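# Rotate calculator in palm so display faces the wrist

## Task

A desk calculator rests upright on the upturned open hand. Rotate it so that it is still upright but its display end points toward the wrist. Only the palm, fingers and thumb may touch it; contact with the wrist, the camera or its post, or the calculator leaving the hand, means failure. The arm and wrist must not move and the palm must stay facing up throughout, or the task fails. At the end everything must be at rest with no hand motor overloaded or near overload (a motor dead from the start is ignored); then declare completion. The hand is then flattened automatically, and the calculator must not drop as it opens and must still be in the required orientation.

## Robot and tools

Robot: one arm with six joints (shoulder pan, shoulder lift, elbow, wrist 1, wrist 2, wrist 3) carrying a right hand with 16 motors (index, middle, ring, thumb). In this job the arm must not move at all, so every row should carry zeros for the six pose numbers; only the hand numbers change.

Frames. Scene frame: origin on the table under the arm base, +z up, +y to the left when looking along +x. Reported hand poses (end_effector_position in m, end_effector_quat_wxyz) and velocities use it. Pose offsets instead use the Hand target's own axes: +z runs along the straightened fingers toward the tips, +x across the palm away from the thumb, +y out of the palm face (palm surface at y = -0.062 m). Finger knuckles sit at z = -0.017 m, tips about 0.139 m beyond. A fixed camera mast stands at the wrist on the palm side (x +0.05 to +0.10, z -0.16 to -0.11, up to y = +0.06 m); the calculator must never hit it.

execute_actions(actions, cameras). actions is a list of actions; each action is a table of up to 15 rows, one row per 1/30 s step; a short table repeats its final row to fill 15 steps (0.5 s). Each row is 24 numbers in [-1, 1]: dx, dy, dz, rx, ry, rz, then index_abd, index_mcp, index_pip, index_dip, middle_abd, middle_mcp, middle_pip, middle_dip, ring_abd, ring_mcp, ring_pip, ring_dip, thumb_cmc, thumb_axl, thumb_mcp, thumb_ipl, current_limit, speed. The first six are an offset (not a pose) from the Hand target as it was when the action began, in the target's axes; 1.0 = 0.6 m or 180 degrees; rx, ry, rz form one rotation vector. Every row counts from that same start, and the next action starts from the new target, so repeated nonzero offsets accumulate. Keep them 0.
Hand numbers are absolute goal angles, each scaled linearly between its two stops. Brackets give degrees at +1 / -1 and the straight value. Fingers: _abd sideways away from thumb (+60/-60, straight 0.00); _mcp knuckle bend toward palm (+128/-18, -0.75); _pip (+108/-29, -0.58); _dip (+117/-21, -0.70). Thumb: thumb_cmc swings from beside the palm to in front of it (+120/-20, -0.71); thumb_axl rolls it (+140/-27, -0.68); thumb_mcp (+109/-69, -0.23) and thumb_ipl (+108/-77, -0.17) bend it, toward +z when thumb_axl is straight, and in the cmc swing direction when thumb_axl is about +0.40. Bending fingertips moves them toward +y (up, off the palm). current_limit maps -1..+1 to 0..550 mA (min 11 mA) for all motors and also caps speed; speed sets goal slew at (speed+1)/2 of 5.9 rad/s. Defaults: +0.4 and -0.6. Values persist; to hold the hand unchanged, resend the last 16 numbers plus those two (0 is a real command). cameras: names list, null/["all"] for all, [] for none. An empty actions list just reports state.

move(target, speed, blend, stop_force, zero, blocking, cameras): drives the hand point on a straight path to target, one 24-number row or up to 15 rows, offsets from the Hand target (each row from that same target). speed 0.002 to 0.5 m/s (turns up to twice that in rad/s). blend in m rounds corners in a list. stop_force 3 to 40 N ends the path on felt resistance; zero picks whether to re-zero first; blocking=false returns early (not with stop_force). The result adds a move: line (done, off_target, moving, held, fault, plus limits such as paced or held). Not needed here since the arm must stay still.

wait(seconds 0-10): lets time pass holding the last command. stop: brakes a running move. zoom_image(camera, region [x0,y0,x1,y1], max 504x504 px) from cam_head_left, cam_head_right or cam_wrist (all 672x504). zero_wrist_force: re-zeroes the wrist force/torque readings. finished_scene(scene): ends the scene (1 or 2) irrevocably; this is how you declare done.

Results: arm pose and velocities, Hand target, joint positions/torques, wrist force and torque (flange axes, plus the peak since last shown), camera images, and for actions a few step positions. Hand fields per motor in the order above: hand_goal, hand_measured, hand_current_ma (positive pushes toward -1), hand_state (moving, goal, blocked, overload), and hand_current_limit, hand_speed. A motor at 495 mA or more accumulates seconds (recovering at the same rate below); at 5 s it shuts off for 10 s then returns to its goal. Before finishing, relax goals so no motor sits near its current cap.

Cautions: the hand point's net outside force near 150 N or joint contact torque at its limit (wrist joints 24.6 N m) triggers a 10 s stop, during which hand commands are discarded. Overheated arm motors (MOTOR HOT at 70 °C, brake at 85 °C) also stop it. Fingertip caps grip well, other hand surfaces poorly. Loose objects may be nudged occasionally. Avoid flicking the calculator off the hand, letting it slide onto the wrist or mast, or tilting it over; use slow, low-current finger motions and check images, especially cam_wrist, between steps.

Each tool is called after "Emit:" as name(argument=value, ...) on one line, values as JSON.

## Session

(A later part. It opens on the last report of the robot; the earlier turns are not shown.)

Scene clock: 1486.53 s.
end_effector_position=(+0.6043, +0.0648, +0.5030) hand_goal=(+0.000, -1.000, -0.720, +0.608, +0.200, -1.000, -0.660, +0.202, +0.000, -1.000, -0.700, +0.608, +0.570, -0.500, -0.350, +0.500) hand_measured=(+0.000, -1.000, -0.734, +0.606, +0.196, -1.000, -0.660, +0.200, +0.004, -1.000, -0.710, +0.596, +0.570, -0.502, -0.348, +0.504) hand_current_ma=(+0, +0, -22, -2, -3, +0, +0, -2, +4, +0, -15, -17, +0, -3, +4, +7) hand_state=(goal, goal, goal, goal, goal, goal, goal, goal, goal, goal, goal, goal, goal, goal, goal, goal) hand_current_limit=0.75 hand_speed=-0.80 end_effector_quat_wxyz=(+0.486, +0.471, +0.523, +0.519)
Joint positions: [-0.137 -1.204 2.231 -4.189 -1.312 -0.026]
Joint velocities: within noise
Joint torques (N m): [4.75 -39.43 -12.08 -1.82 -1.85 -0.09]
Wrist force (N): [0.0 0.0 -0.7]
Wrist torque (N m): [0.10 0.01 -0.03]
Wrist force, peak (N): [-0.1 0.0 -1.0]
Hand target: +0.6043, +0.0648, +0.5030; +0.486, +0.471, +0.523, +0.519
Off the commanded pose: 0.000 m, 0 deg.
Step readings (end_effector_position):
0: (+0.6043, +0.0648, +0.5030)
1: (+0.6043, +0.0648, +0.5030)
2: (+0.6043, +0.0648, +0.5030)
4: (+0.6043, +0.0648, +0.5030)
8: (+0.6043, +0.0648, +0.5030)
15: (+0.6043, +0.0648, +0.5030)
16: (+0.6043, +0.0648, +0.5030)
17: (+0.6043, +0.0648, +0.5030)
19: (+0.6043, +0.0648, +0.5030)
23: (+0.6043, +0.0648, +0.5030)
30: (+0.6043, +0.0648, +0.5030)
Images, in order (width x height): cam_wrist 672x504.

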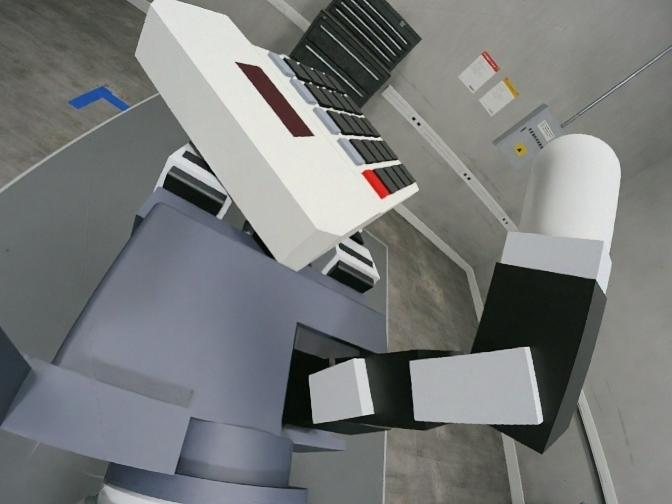

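Emit:
execute_actions(actions=[[[0,0,0,0,0,0,0.0,-1.0,-0.72,0.609,0.2,-1.0,-0.66,0.203,0,-1.0,-0.72,0.72,0.571,-0.5,-0.35,0.5,0.75,-0.8]],[[0,0,0,0,0,0,0.0,-1.0,-0.72,0.609,0.2,-1.0,-0.66,0.203,0,-1.0,-0.74,0.85,0.571,-0.5,-0.35,0.5,0.75,-0.8]],[[0,0,0,0,0,0,0.0,-1.0,-0.72,0.609,0.2,-1.0,-0.66,0.203,0,-1.0,-0.76,0.98,0.571,-0.5,-0.35,0.5,0.75,-0.8]]], cameras=["cam_wrist","cam_head_left"])

Emit:
zoom_image(camera="cam_wrist", region=[100, 0, 480, 300])

Emit:
zoom_image(camera="cam_head_left", region=[270, 180, 350, 260])

Scene clock: 1494.07 s.
end_effector_position=(+0.6043, +0.0648, +0.5030) hand_goal=(+0.000, -1.000, -0.720, +0.608, +0.200, -1.000, -0.660, +0.202, +0.000, -1.000, -0.760, +0.980, +0.570, -0.500, -0.350, +0.500) hand_measured=(+0.000, -1.000, -0.734, +0.606, +0.196, -1.000, -0.660, +0.200, +0.004, -1.000, -0.772, +0.964, +0.570, -0.502, -0.348, +0.504) hand_current_ma=(+0, +0, -22, -2, -3, +0, +0, -2, +3, +0, -17, -28, +0, -3, +4, +7) hand_state=(goal, goal, goal, goal, goal, goal, goal, goal, goal, goal, goal, goal, goal, goal, goal, goal) hand_current_limit=0.75 hand_speed=-0.80 end_effector_quat_wxyz=(+0.486, +0.471, +0.523, +0.519)
Joint positions: [-0.137 -1.204 2.231 -4.189 -1.312 -0.026]
Joint velocities: within noise
Joint torques (N m): [4.14 -39.31 -11.89 -1.89 -1.89 -0.22]
Wrist force (N): [0.1 -0.1 -0.7]
Wrist torque (N m): [0.09 0.01 -0.03]
Wrist force, peak (N): [0.0 0.0 -0.9]
Hand target: +0.6043, +0.0648, +0.5030; +0.486, +0.471, +0.523, +0.519
Off the commanded pose: 0.000 m, 0 deg.
Step readings (end_effector_position):
0: (+0.6043, +0.0648, +0.5030)
1: (+0.6043, +0.0648, +0.5030)
2: (+0.6043, +0.0648, +0.5030)
4: (+0.6043, +0.0648, +0.5030)
8: (+0.6043, +0.0648, +0.5030)
15: (+0.6043, +0.0648, +0.5030)
16: (+0.6043, +0.0648, +0.5030)
17: (+0.6043, +0.0648, +0.5030)
19: (+0.6043, +0.0648, +0.5030)
23: (+0.6043, +0.0648, +0.5030)
30: (+0.6043, +0.0648, +0.5030)
31: (+0.6043, +0.0648, +0.5030)
32: (+0.6043, +0.0648, +0.5030)
34: (+0.6043, +0.0648, +0.5030)
38: (+0.6043, +0.0648, +0.5030)
45: (+0.6043, +0.0648, +0.5030)
Images, in order (width x height): cam_head_left 672x504, cam_wrist 672x504.

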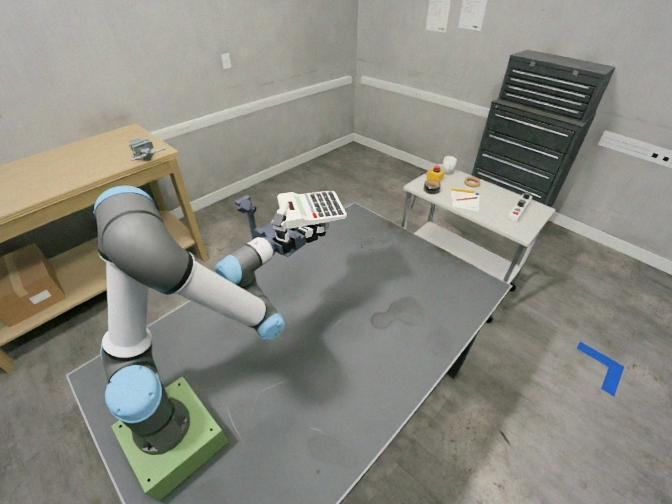

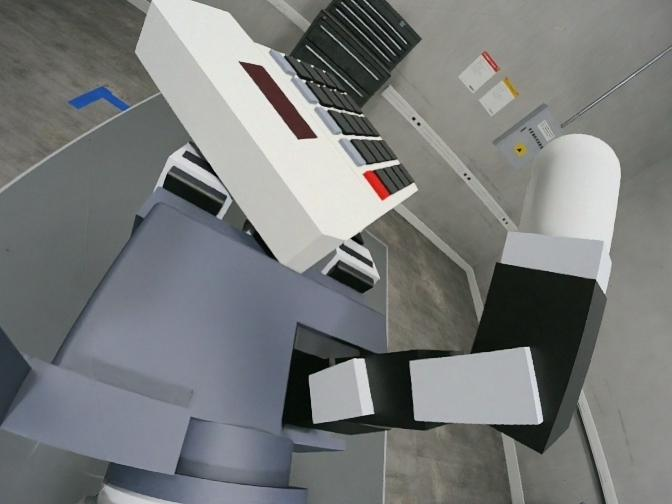

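Scaled by 1.326 from the camera's 672x504 image, which has a finer 960x720 frame.

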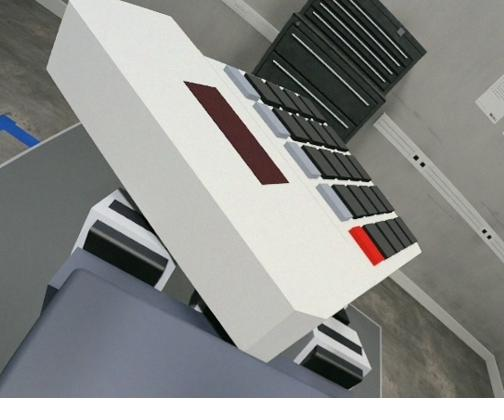

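Scaled by 6.300 from the camera's 672x504 image, which has a finer 960x720 frame.

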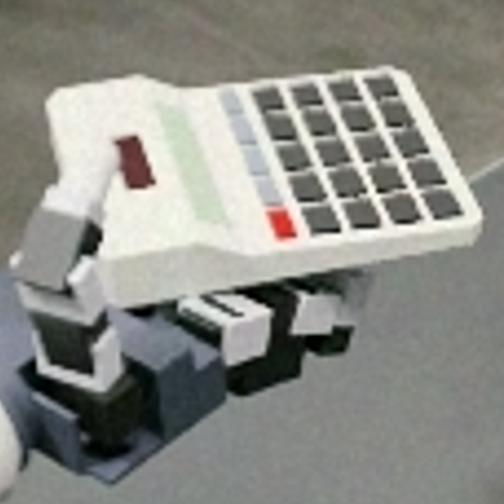

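Emit:
execute_actions(actions=[[[0,0,0,0,0,0,0.0,-1.0,-0.72,0.609,0.2,-1.0,-0.66,0.203,0,-1.0,-0.74,0.98,0.571,-0.5,-0.35,0.5,0.75,-0.8]],[[0,0,0,0,0,0,0.0,-1.0,-0.68,0.478,0.2,-1.0,-0.66,0.203,0,-1.0,-0.74,0.98,0.571,-0.5,-0.35,0.5,0.75,-0.8]],[[0,0,0,0,0,0,0.0,-1.0,-0.635,0.348,0.2,-1.0,-0.66,0.203,0,-1.0,-0.74,0.98,0.571,-0.5,-0.35,0.5,0.75,-0.8]]], cameras=["cam_wrist"])

Scene clock: 1543.53 s.
end_effector_position=(+0.6043, +0.0648, +0.5030) hand_goal=(+0.000, -1.000, -0.636, +0.348, +0.200, -1.000, -0.660, +0.202, +0.000, -1.000, -0.740, +0.980, +0.570, -0.500, -0.350, +0.500) hand_measured=(+0.004, -1.000, -0.658, +0.348, +0.196, -1.000, -0.660, +0.200, -0.002, -1.000, -0.762, +0.974, +0.570, -0.502, -0.348, +0.504) hand_current_ma=(+4, +0, -41, +0, -3, +0, +0, -2, -1, +0, -43, -7, +0, -3, +4, +7) hand_state=(goal, goal, blocked, goal, goal, goal, goal, goal, goal, goal, blocked, goal, goal, goal, goal, goal) hand_current_limit=0.75 hand_speed=-0.80 end_effector_quat_wxyz=(+0.486, +0.471, +0.523, +0.519)
Joint positions: [-0.137 -1.204 2.231 -4.189 -1.312 -0.026]
Joint velocities: within noise
Joint torques (N m): [4.26 -39.08 -13.28 -1.66 -1.38 -0.31]
Wrist force (N): [0.0 -0.2 -0.7]
Wrist torque (N m): [0.09 0.02 -0.04]
Wrist force, peak (N): [0.1 -0.2 -0.9]
Hand target: +0.6043, +0.0648, +0.5030; +0.486, +0.471, +0.523, +0.519
Off the commanded pose: 0.000 m, 0 deg.
Step readings (end_effector_position):
0: (+0.6043, +0.0648, +0.5030)
1: (+0.6043, +0.0648, +0.5030)
2: (+0.6043, +0.0648, +0.5030)
4: (+0.6043, +0.0648, +0.5030)
8: (+0.6043, +0.0648, +0.5030)
15: (+0.6043, +0.0648, +0.5030)
16: (+0.6043, +0.0648, +0.5030)
17: (+0.6043, +0.0648, +0.5030)
19: (+0.6043, +0.0648, +0.5030)
23: (+0.6043, +0.0648, +0.5030)
30: (+0.6043, +0.0648, +0.5030)
31: (+0.6043, +0.0648, +0.5030)
32: (+0.6043, +0.0648, +0.5030)
34: (+0.6043, +0.0648, +0.5030)
38: (+0.6043, +0.0648, +0.5030)
45: (+0.6043, +0.0648, +0.5030)
Images, in order (width x height): cam_wrist 672x504.

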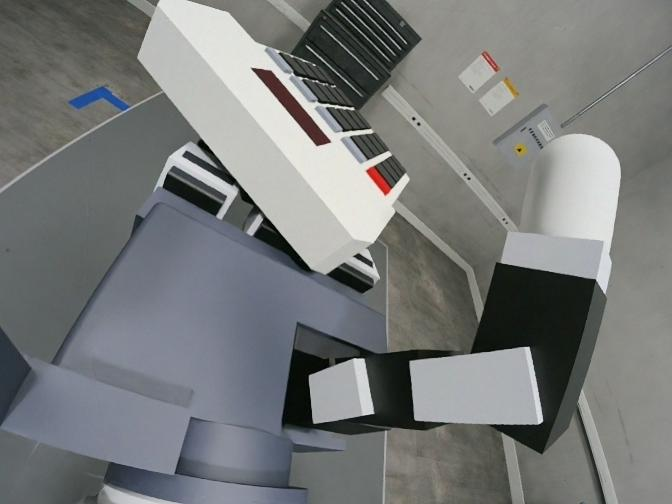

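Emit:
execute_actions(actions=[[[0,0,0,0,0,0,0.0,-1.0,-0.59,0.239,0.2,-1.0,-0.66,0.203,0,-1.0,-0.74,0.98,0.571,-0.5,-0.35,0.5,0.75,-0.8]],[[0,0,0,0,0,0,0.0,-0.96,-0.56,0.13,0.2,-1.0,-0.66,0.203,0,-1.0,-0.74,0.98,0.571,-0.5,-0.35,0.5,0.75,-0.8]]], cameras=["cam_wrist","cam_head_left"])

Emit:
zoom_image(camera="cam_wrist", region=[100, 0, 480, 300])

Emit:
zoom_image(camera="cam_head_left", region=[270, 180, 350, 260])

Scene clock: 1551.50 s.
end_effector_position=(+0.6043, +0.0648, +0.5030) hand_goal=(+0.000, -0.960, -0.560, +0.130, +0.200, -1.000, -0.660, +0.202, +0.000, -1.000, -0.740, +0.980, +0.570, -0.500, -0.350, +0.500) hand_measured=(+0.006, -0.998, -0.586, +0.130, +0.196, -1.000, -0.660, +0.200, -0.002, -1.000, -0.762, +0.974, +0.570, -0.502, -0.348, +0.504) hand_current_ma=(+6, -98, -52, +0, -3, +0, +0, -2, -1, +0, -43, -7, +0, -3, +4, +7) hand_state=(goal, blocked, blocked, goal, goal, goal, goal, goal, goal, goal, blocked, goal, goal, goal, goal, goal) hand_current_limit=0.75 hand_speed=-0.80 end_effector_quat_wxyz=(+0.486, +0.471, +0.523, +0.519)
Joint positions: [-0.137 -1.204 2.231 -4.189 -1.312 -0.026]
Joint velocities: within noise
Joint torques (N m): [4.04 -38.81 -13.77 -1.54 -1.25 -0.39]
Wrist force (N): [-0.1 -0.1 -0.6]
Wrist torque (N m): [0.10 0.03 -0.04]
Wrist force, peak (N): [0.2 -0.1 -1.0]
Hand target: +0.6043, +0.0648, +0.5030; +0.486, +0.471, +0.523, +0.519
Off the commanded pose: 0.000 m, 0 deg.
Step readings (end_effector_position):
0: (+0.6043, +0.0648, +0.5030)
1: (+0.6043, +0.0648, +0.5030)
2: (+0.6043, +0.0648, +0.5030)
4: (+0.6043, +0.0648, +0.5030)
8: (+0.6043, +0.0648, +0.5030)
15: (+0.6043, +0.0648, +0.5030)
16: (+0.6043, +0.0648, +0.5030)
17: (+0.6043, +0.0648, +0.5030)
19: (+0.6043, +0.0648, +0.5030)
23: (+0.6043, +0.0648, +0.5030)
30: (+0.6043, +0.0648, +0.5030)
Images, in order (width x height): cam_head_left 672x504, cam_wrist 672x504.

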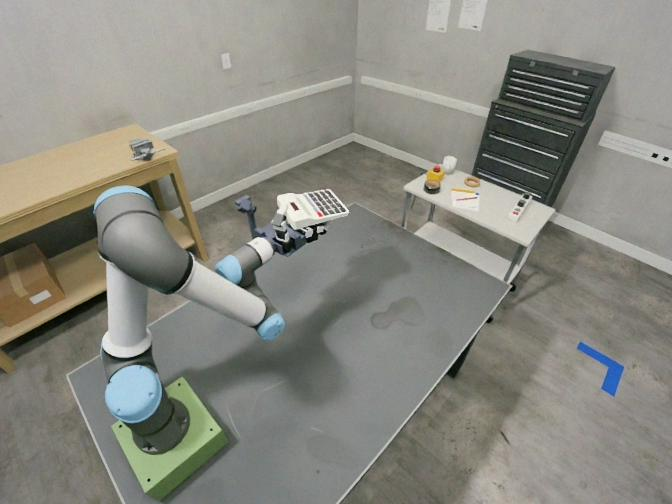

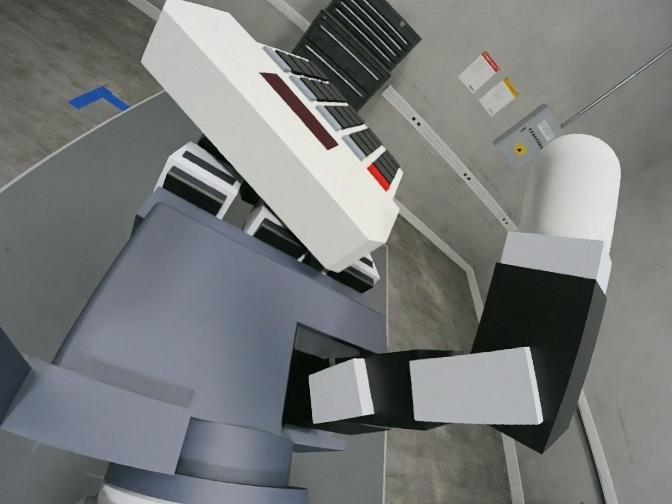

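Scaled by 1.326 from the camera's 672x504 image, which has a finer 960x720 frame.

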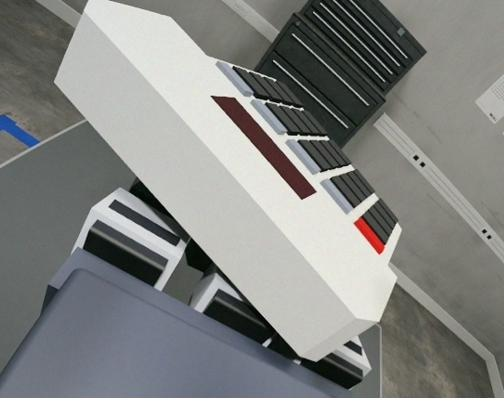

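Scaled by 6.300 from the camera's 672x504 image, which has a finer 960x720 frame.

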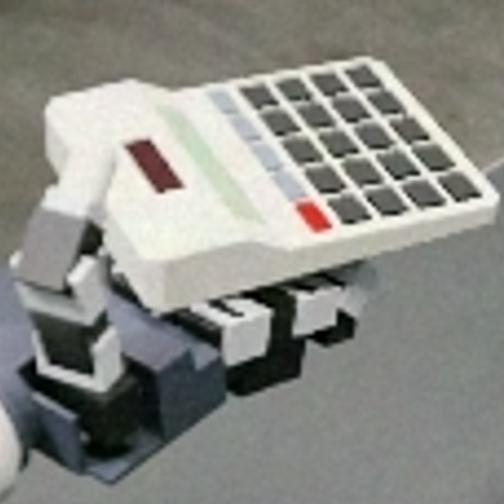

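Emit:
zoom_image(camera="cam_wrist", region=[290, 140, 430, 290])

Scaled by 3.360 from the camera's 672x504 image, which has a finer 960x720 frame.

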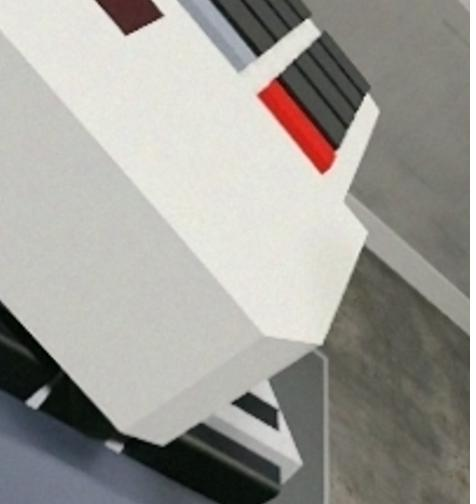

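Emit:
execute_actions(actions=[[[0,0,0,0,0,0,0.0,-0.91,-0.56,-0.022,0.2,-1.0,-0.66,0.203,0,-1.0,-0.74,0.98,0.571,-0.5,-0.35,0.5,0.75,-0.8]],[[0,0,0,0,0,0,0.0,-0.87,-0.56,-0.174,0.2,-1.0,-0.66,0.203,0,-1.0,-0.74,0.98,0.571,-0.5,-0.35,0.5,0.75,-0.8]]], cameras=["cam_wrist"])

Emit:
zoom_image(camera="cam_wrist", region=[100, 0, 480, 300])

Scene clock: 1591.30 s.
end_effector_position=(+0.6043, +0.0648, +0.5030) hand_goal=(+0.000, -0.870, -0.560, -0.174, +0.200, -1.000, -0.660, +0.202, +0.000, -1.000, -0.740, +0.980, +0.570, -0.500, -0.350, +0.500) hand_measured=(+0.006, -0.916, -0.584, -0.174, +0.196, -1.000, -0.660, +0.200, -0.002, -1.000, -0.762, +0.974, +0.570, -0.502, -0.348, +0.504) hand_current_ma=(+8, -128, -49, +0, -3, +0, +0, -2, -1, +0, -43, -7, +0, -3, +4, +7) hand_state=(goal, blocked, blocked, goal, goal, goal, goal, goal, goal, goal, blocked, goal, goal, goal, goal, goal) hand_current_limit=0.75 hand_speed=-0.80 end_effector_quat_wxyz=(+0.486, +0.471, +0.523, +0.519)
Joint positions: [-0.137 -1.204 2.231 -4.189 -1.312 -0.026]
Joint velocities: within noise
Joint torques (N m): [3.83 -39.25 -14.28 -1.41 -0.74 -0.57]
Wrist force (N): [-0.1 -0.2 -0.7]
Wrist torque (N m): [0.10 0.03 -0.04]
Wrist force, peak (N): [0.0 -0.2 -1.0]
Hand target: +0.6043, +0.0648, +0.5030; +0.486, +0.471, +0.523, +0.519
Off the commanded pose: 0.000 m, 0 deg.
Step readings (end_effector_position):
0: (+0.6043, +0.0648, +0.5030)
1: (+0.6043, +0.0648, +0.5030)
2: (+0.6043, +0.0648, +0.5030)
4: (+0.6043, +0.0648, +0.5030)
8: (+0.6043, +0.0648, +0.5030)
15: (+0.6043, +0.0648, +0.5030)
16: (+0.6043, +0.0648, +0.5030)
17: (+0.6043, +0.0648, +0.5030)
19: (+0.6043, +0.0648, +0.5030)
23: (+0.6043, +0.0648, +0.5030)
30: (+0.6043, +0.0648, +0.5030)
Images, in order (width x height): cam_wrist 672x504.

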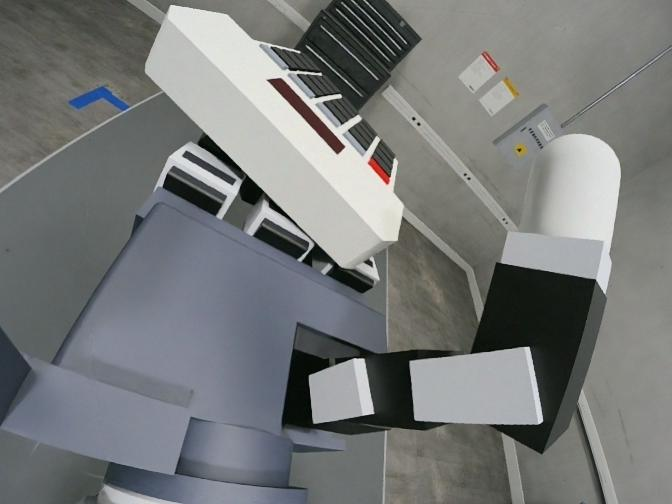

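Scaled by 1.326 from the camera's 672x504 image, which has a finer 960x720 frame.

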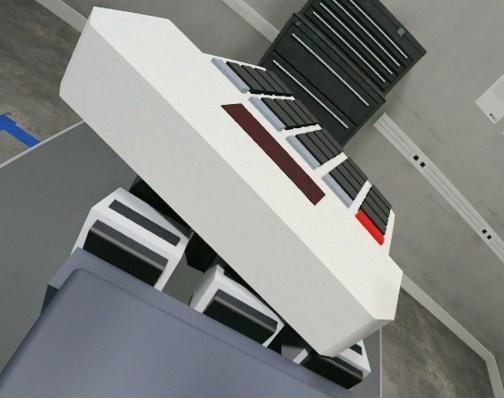

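Emit:
execute_actions(actions=[[[0,0,0,0,0,0,0.0,-0.87,-0.56,-0.174,0.2,-1.0,-0.6,0.203,0,-1.0,-0.74,0.98,0.571,-0.5,-0.35,0.5,0.75,-0.8]],[[0,0,0,0,0,0,0.0,-0.87,-0.56,-0.174,0.2,-1.0,-0.57,0.203,0,-1.0,-0.74,0.98,0.571,-0.5,-0.35,0.5,0.75,-0.8]],[[0,0,0,0,0,0,0.0,-0.87,-0.56,-0.174,0.2,-1.0,-0.55,0.203,0,-1.0,-0.74,0.98,0.571,-0.5,-0.35,0.5,0.75,-0.8]],[[0,0,0,0,0,0,0.0,-0.87,-0.56,-0.174,0.2,-1.0,-0.53,0.203,0,-1.0,-0.74,0.98,0.571,-0.5,-0.35,0.5,0.75,-0.8]]], cameras=["cam_wrist"])

Scene clock: 1618.57 s.
end_effector_position=(+0.6043, +0.0648, +0.5030) hand_goal=(+0.000, -0.870, -0.560, -0.174, +0.200, -1.000, -0.530, +0.202, +0.000, -1.000, -0.740, +0.980, +0.570, -0.500, -0.350, +0.500) hand_measured=(+0.008, -0.912, -0.582, -0.174, +0.198, -1.000, -0.554, +0.200, -0.002, -1.000, -0.758, +0.976, +0.570, -0.502, -0.348, +0.504) hand_current_ma=(+8, -109, -45, +0, -2, +0, -50, -3, -1, +0, -34, -5, +0, -3, +4, +7) hand_state=(goal, blocked, blocked, goal, goal, goal, blocked, goal, goal, goal, goal, goal, goal, goal, goal, goal) hand_current_limit=0.75 hand_speed=-0.80 end_effector_quat_wxyz=(+0.486, +0.471, +0.523, +0.519)
Joint positions: [-0.137 -1.204 2.231 -4.189 -1.312 -0.026]
Joint velocities: within noise
Joint torques (N m): [3.41 -39.14 -14.87 -1.38 -0.39 -0.56]
Wrist force (N): [0.1 0.0 -0.7]
Wrist torque (N m): [0.12 0.01 -0.02]
Wrist force, peak (N): [0.1 -0.2 -0.9]
Hand target: +0.6043, +0.0648, +0.5030; +0.486, +0.471, +0.523, +0.519
Off the commanded pose: 0.000 m, 0 deg.
Step readings (end_effector_position):
0: (+0.6043, +0.0648, +0.5030)
1: (+0.6043, +0.0648, +0.5030)
2: (+0.6043, +0.0648, +0.5030)
4: (+0.6043, +0.0648, +0.5030)
8: (+0.6043, +0.0648, +0.5030)
15: (+0.6043, +0.0648, +0.5030)
16: (+0.6043, +0.0648, +0.5030)
17: (+0.6043, +0.0648, +0.5030)
19: (+0.6043, +0.0648, +0.5030)
23: (+0.6043, +0.0648, +0.5030)
30: (+0.6043, +0.0648, +0.5030)
31: (+0.6043, +0.0648, +0.5030)
32: (+0.6043, +0.0648, +0.5030)
34: (+0.6043, +0.0648, +0.5030)
38: (+0.6043, +0.0648, +0.5030)
45: (+0.6043, +0.0648, +0.5030)
46: (+0.6043, +0.0648, +0.5030)
47: (+0.6043, +0.0648, +0.5030)
49: (+0.6043, +0.0648, +0.5030)
53: (+0.6043, +0.0648, +0.5030)
60: (+0.6043, +0.0648, +0.5030)
Images, in order (width x height): cam_wrist 672x504.

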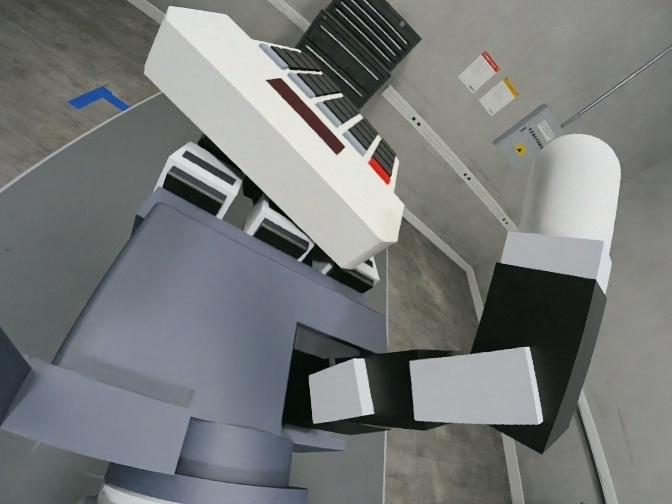

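Emit:
execute_actions(actions=[[[0,0,0,0,0,0,0.0,-0.87,-0.56,-0.174,0.2,-1.0,-0.51,0.203,0,-1.0,-0.74,0.98,0.571,-0.5,-0.35,0.5,0.75,-0.8]],[[0,0,0,0,0,0,0.0,-0.87,-0.56,-0.174,0.2,-1.0,-0.49,0.203,0,-1.0,-0.76,0.98,0.571,-0.5,-0.35,0.5,0.75,-0.8]],[[0,0,0,0,0,0,0.0,-0.87,-0.56,-0.174,0.2,-1.0,-0.49,0.203,0,-1.0,-0.8,0.98,0.571,-0.5,-0.35,0.5,0.75,-0.8]]], cameras=["cam_wrist"])

Scene clock: 1624.07 s.
end_effector_position=(+0.6043, +0.0648, +0.5030) hand_goal=(+0.000, -0.870, -0.560, -0.174, +0.200, -1.000, -0.490, +0.202, +0.000, -1.000, -0.800, +0.980, +0.570, -0.500, -0.350, +0.500) hand_measured=(+0.004, -0.894, -0.572, -0.174, +0.198, -1.000, -0.534, +0.196, -0.002, -1.000, -0.800, +0.978, +0.570, -0.502, -0.348, +0.504) hand_current_ma=(+4, -55, -20, +0, -1, +0, -110, -8, -1, +0, +0, -1, +0, -3, +4, +7) hand_state=(goal, blocked, goal, goal, goal, goal, blocked, goal, goal, goal, goal, goal, goal, goal, goal, goal) hand_current_limit=0.75 hand_speed=-0.80 end_effector_quat_wxyz=(+0.486, +0.471, +0.523, +0.519)
Joint positions: [-0.137 -1.204 2.231 -4.189 -1.312 -0.026]
Joint velocities: within noise
Joint torques (N m): [3.85 -38.84 -15.24 -1.31 -0.3 -0.62]
Wrist force (N): [0.0 0.0 -0.8]
Wrist torque (N m): [0.14 0.03 -0.04]
Wrist force, peak (N): [-0.1 0.1 -0.9]
Hand target: +0.6043, +0.0648, +0.5030; +0.486, +0.471, +0.523, +0.519
Off the commanded pose: 0.000 m, 0 deg.
Step readings (end_effector_position):
0: (+0.6043, +0.0648, +0.5030)
1: (+0.6043, +0.0648, +0.5030)
2: (+0.6043, +0.0648, +0.5030)
4: (+0.6043, +0.0648, +0.5030)
8: (+0.6043, +0.0648, +0.5030)
15: (+0.6043, +0.0648, +0.5030)
16: (+0.6043, +0.0648, +0.5030)
17: (+0.6043, +0.0648, +0.5030)
19: (+0.6043, +0.0648, +0.5030)
23: (+0.6043, +0.0648, +0.5030)
30: (+0.6043, +0.0648, +0.5030)
31: (+0.6043, +0.0648, +0.5030)
32: (+0.6043, +0.0648, +0.5030)
34: (+0.6043, +0.0648, +0.5030)
38: (+0.6043, +0.0648, +0.5030)
45: (+0.6043, +0.0648, +0.5030)
Images, in order (width x height): cam_wrist 672x504.

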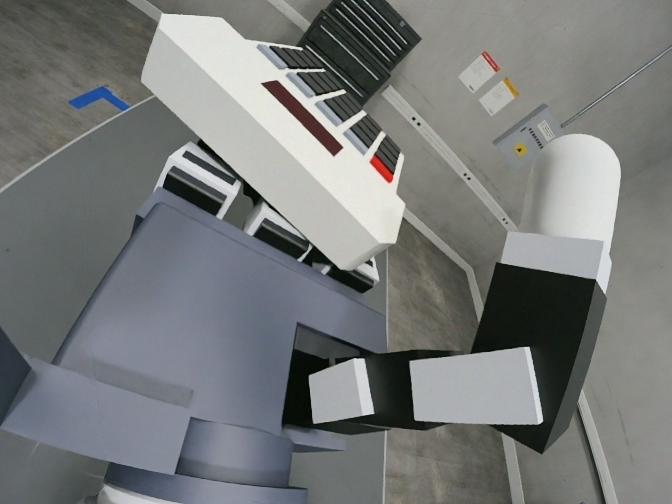

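Emit:
execute_actions(actions=[[[0,0,0,0,0,0,0.0,-0.87,-0.56,-0.174,0.2,-1.0,-0.49,0.203,0,-1.0,-1.0,0.98,0.571,-0.5,-0.35,0.5,0.75,-0.7]],[[0,0,0,0,0,0,0.0,-0.87,-0.56,-0.174,0.2,-1.0,-0.49,0.203,0,-1.0,-1.0,0.25,0.571,-0.5,-0.35,0.5,0.75,-0.6]],[[0,0,0,0,0,0,0.0,-0.87,-0.56,-0.174,0.2,-1.0,-0.49,0.203,0,-1.0,-0.9,-0.478,0.571,-0.5,-0.35,0.5,0.75,-0.6]],[[0,0,0,0,0,0,0.0,-0.87,-0.56,-0.174,0.2,-1.0,-0.49,0.203,0,-1.0,-0.7,-0.478,0.571,-0.5,-0.35,0.5,0.75,-0.7]],[[0,0,0,0,0,0,0.0,-0.87,-0.56,-0.174,0.2,-1.0,-0.49,0.203,0,-1.0,-0.57,-0.478,0.571,-0.5,-0.35,0.5,0.75,-0.7]]], cameras=["cam_wrist","cam_head_left"])

Emit:
zoom_image(camera="cam_head_left", region=[270, 180, 350, 260])

Scene clock: 1635.53 s.
end_effector_position=(+0.6043, +0.0648, +0.5030) hand_goal=(+0.000, -0.870, -0.560, -0.174, +0.200, -1.000, -0.490, +0.202, +0.000, -1.000, -0.570, -0.478, +0.570, -0.500, -0.350, +0.500) hand_measured=(+0.004, -0.894, -0.572, -0.174, +0.198, -1.000, -0.534, +0.196, -0.002, -1.000, -0.580, -0.476, +0.570, -0.502, -0.348, +0.504) hand_current_ma=(+4, -55, -20, +0, -1, +0, -110, -8, -1, +0, -15, +1, +0, -3, +4, +7) hand_state=(goal, blocked, goal, goal, goal, goal, blocked, goal, goal, goal, goal, goal, goal, goal, goal, goal) hand_current_limit=0.75 hand_speed=-0.70 end_effector_quat_wxyz=(+0.486, +0.471, +0.523, +0.519)
Joint positions: [-0.137 -1.204 2.231 -4.189 -1.312 -0.026]
Joint velocities: within noise
Joint torques (N m): [3.45 -39.31 -15.63 -1.35 -0.21 -0.68]
Wrist force (N): [0.0 0.0 -1.0]
Wrist torque (N m): [0.16 0.02 -0.03]
Wrist force, peak (N): [0.0 0.0 -1.0]
Hand target: +0.6043, +0.0648, +0.5030; +0.486, +0.471, +0.523, +0.519
Off the commanded pose: 0.000 m, 0 deg.
Step readings (end_effector_position):
0: (+0.6043, +0.0648, +0.5030)
1: (+0.6043, +0.0648, +0.5030)
2: (+0.6043, +0.0648, +0.5030)
4: (+0.6043, +0.0648, +0.5030)
8: (+0.6043, +0.0648, +0.5030)
15: (+0.6043, +0.0648, +0.5030)
16: (+0.6043, +0.0648, +0.5030)
17: (+0.6043, +0.0648, +0.5030)
19: (+0.6043, +0.0648, +0.5030)
23: (+0.6043, +0.0648, +0.5030)
30: (+0.6043, +0.0648, +0.5030)
31: (+0.6043, +0.0648, +0.5030)
32: (+0.6043, +0.0648, +0.5030)
34: (+0.6043, +0.0648, +0.5030)
38: (+0.6043, +0.0648, +0.5030)
45: (+0.6043, +0.0648, +0.5030)
46: (+0.6043, +0.0648, +0.5030)
47: (+0.6043, +0.0648, +0.5030)
49: (+0.6043, +0.0648, +0.5030)
53: (+0.6043, +0.0648, +0.5030)
60: (+0.6043, +0.0648, +0.5030)
61: (+0.6043, +0.0648, +0.5030)
62: (+0.6043, +0.0648, +0.5030)
64: (+0.6043, +0.0648, +0.5030)
68: (+0.6043, +0.0648, +0.5030)
75: (+0.6043, +0.0648, +0.5030)
Images, in order (width x height): cam_head_left 672x504, cam_wrist 672x504.

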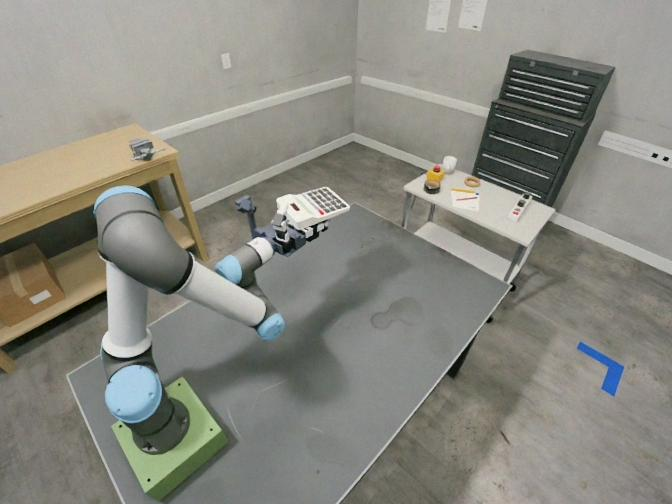

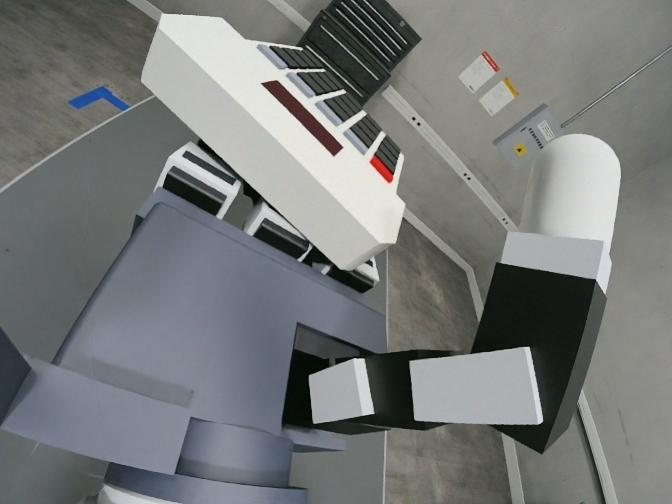

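Scaled by 6.300 from the camera's 672x504 image, which has a finer 960x720 frame.

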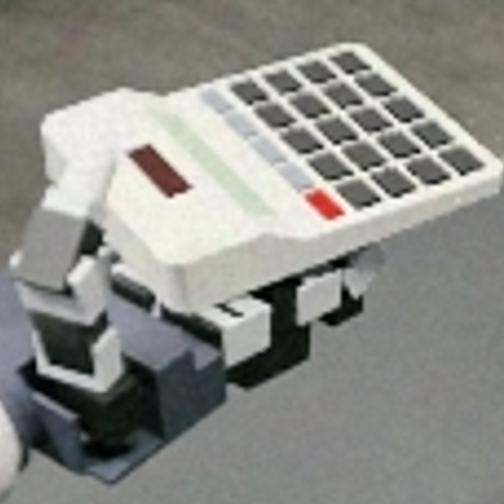

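Emit:
execute_actions(actions=[[[0,0,0,0,0,0,0.0,-0.87,-0.56,-0.174,0.2,-1.0,-0.49,0.203,0,-0.93,-0.57,-0.478,0.571,-0.5,-0.35,0.5,0.75,-0.8]],[[0,0,0,0,0,0,0.0,-0.87,-0.56,-0.174,0.2,-1.0,-0.49,0.203,0,-0.88,-0.57,-0.478,0.571,-0.5,-0.35,0.5,0.75,-0.8]],[[0,0,0,0,0,0,0.0,-0.87,-0.56,-0.174,0.2,-1.0,-0.49,0.203,0,-0.84,-0.57,-0.478,0.571,-0.5,-0.35,0.5,0.75,-0.8]],[[0,0,0,0,0,0,0.0,-0.87,-0.56,-0.174,0.2,-1.0,-0.49,0.203,0,-0.81,-0.57,-0.478,0.571,-0.5,-0.35,0.5,0.75,-0.8]]], cameras=["cam_wrist"])

Scene clock: 1644.20 s.
end_effector_position=(+0.6043, +0.0648, +0.5030) hand_goal=(+0.000, -0.870, -0.560, -0.174, +0.200, -1.000, -0.490, +0.202, +0.000, -0.810, -0.570, -0.478, +0.570, -0.500, -0.350, +0.500) hand_measured=(+0.004, -0.894, -0.572, -0.174, +0.198, -1.000, -0.534, +0.196, +0.000, -0.836, -0.580, -0.476, +0.570, -0.502, -0.348, +0.504) hand_current_ma=(+3, -55, -20, +0, -1, +0, -110, -8, +0, -60, -14, +1, +0, -3, +4, +7) hand_state=(goal, blocked, goal, goal, goal, goal, blocked, goal, goal, blocked, goal, goal, goal, goal, goal, goal) hand_current_limit=0.75 hand_speed=-0.80 end_effector_quat_wxyz=(+0.486, +0.471, +0.523, +0.519)
Joint positions: [-0.137 -1.204 2.231 -4.189 -1.312 -0.026]
Joint velocities: within noise
Joint torques (N m): [3.6 -39.22 -15.94 -1.39 -0.11 -0.73]
Wrist force (N): [0.0 0.0 -0.7]
Wrist torque (N m): [0.14 0.02 -0.03]
Wrist force, peak (N): [0.1 -0.2 -0.9]
Hand target: +0.6043, +0.0648, +0.5030; +0.486, +0.471, +0.523, +0.519
Off the commanded pose: 0.000 m, 0 deg.
Step readings (end_effector_position):
0: (+0.6043, +0.0648, +0.5030)
1: (+0.6043, +0.0648, +0.5030)
2: (+0.6043, +0.0648, +0.5030)
4: (+0.6043, +0.0648, +0.5030)
8: (+0.6043, +0.0648, +0.5030)
15: (+0.6043, +0.0648, +0.5030)
16: (+0.6043, +0.0648, +0.5030)
17: (+0.6043, +0.0648, +0.5030)
19: (+0.6043, +0.0648, +0.5030)
23: (+0.6043, +0.0648, +0.5030)
30: (+0.6043, +0.0648, +0.5030)
31: (+0.6043, +0.0648, +0.5030)
32: (+0.6043, +0.0648, +0.5030)
34: (+0.6043, +0.0648, +0.5030)
38: (+0.6043, +0.0648, +0.5030)
45: (+0.6043, +0.0648, +0.5030)
46: (+0.6043, +0.0648, +0.5030)
47: (+0.6043, +0.0648, +0.5030)
49: (+0.6043, +0.0648, +0.5030)
53: (+0.6043, +0.0648, +0.5030)
60: (+0.6043, +0.0648, +0.5030)
Images, in order (width x height): cam_wrist 672x504.

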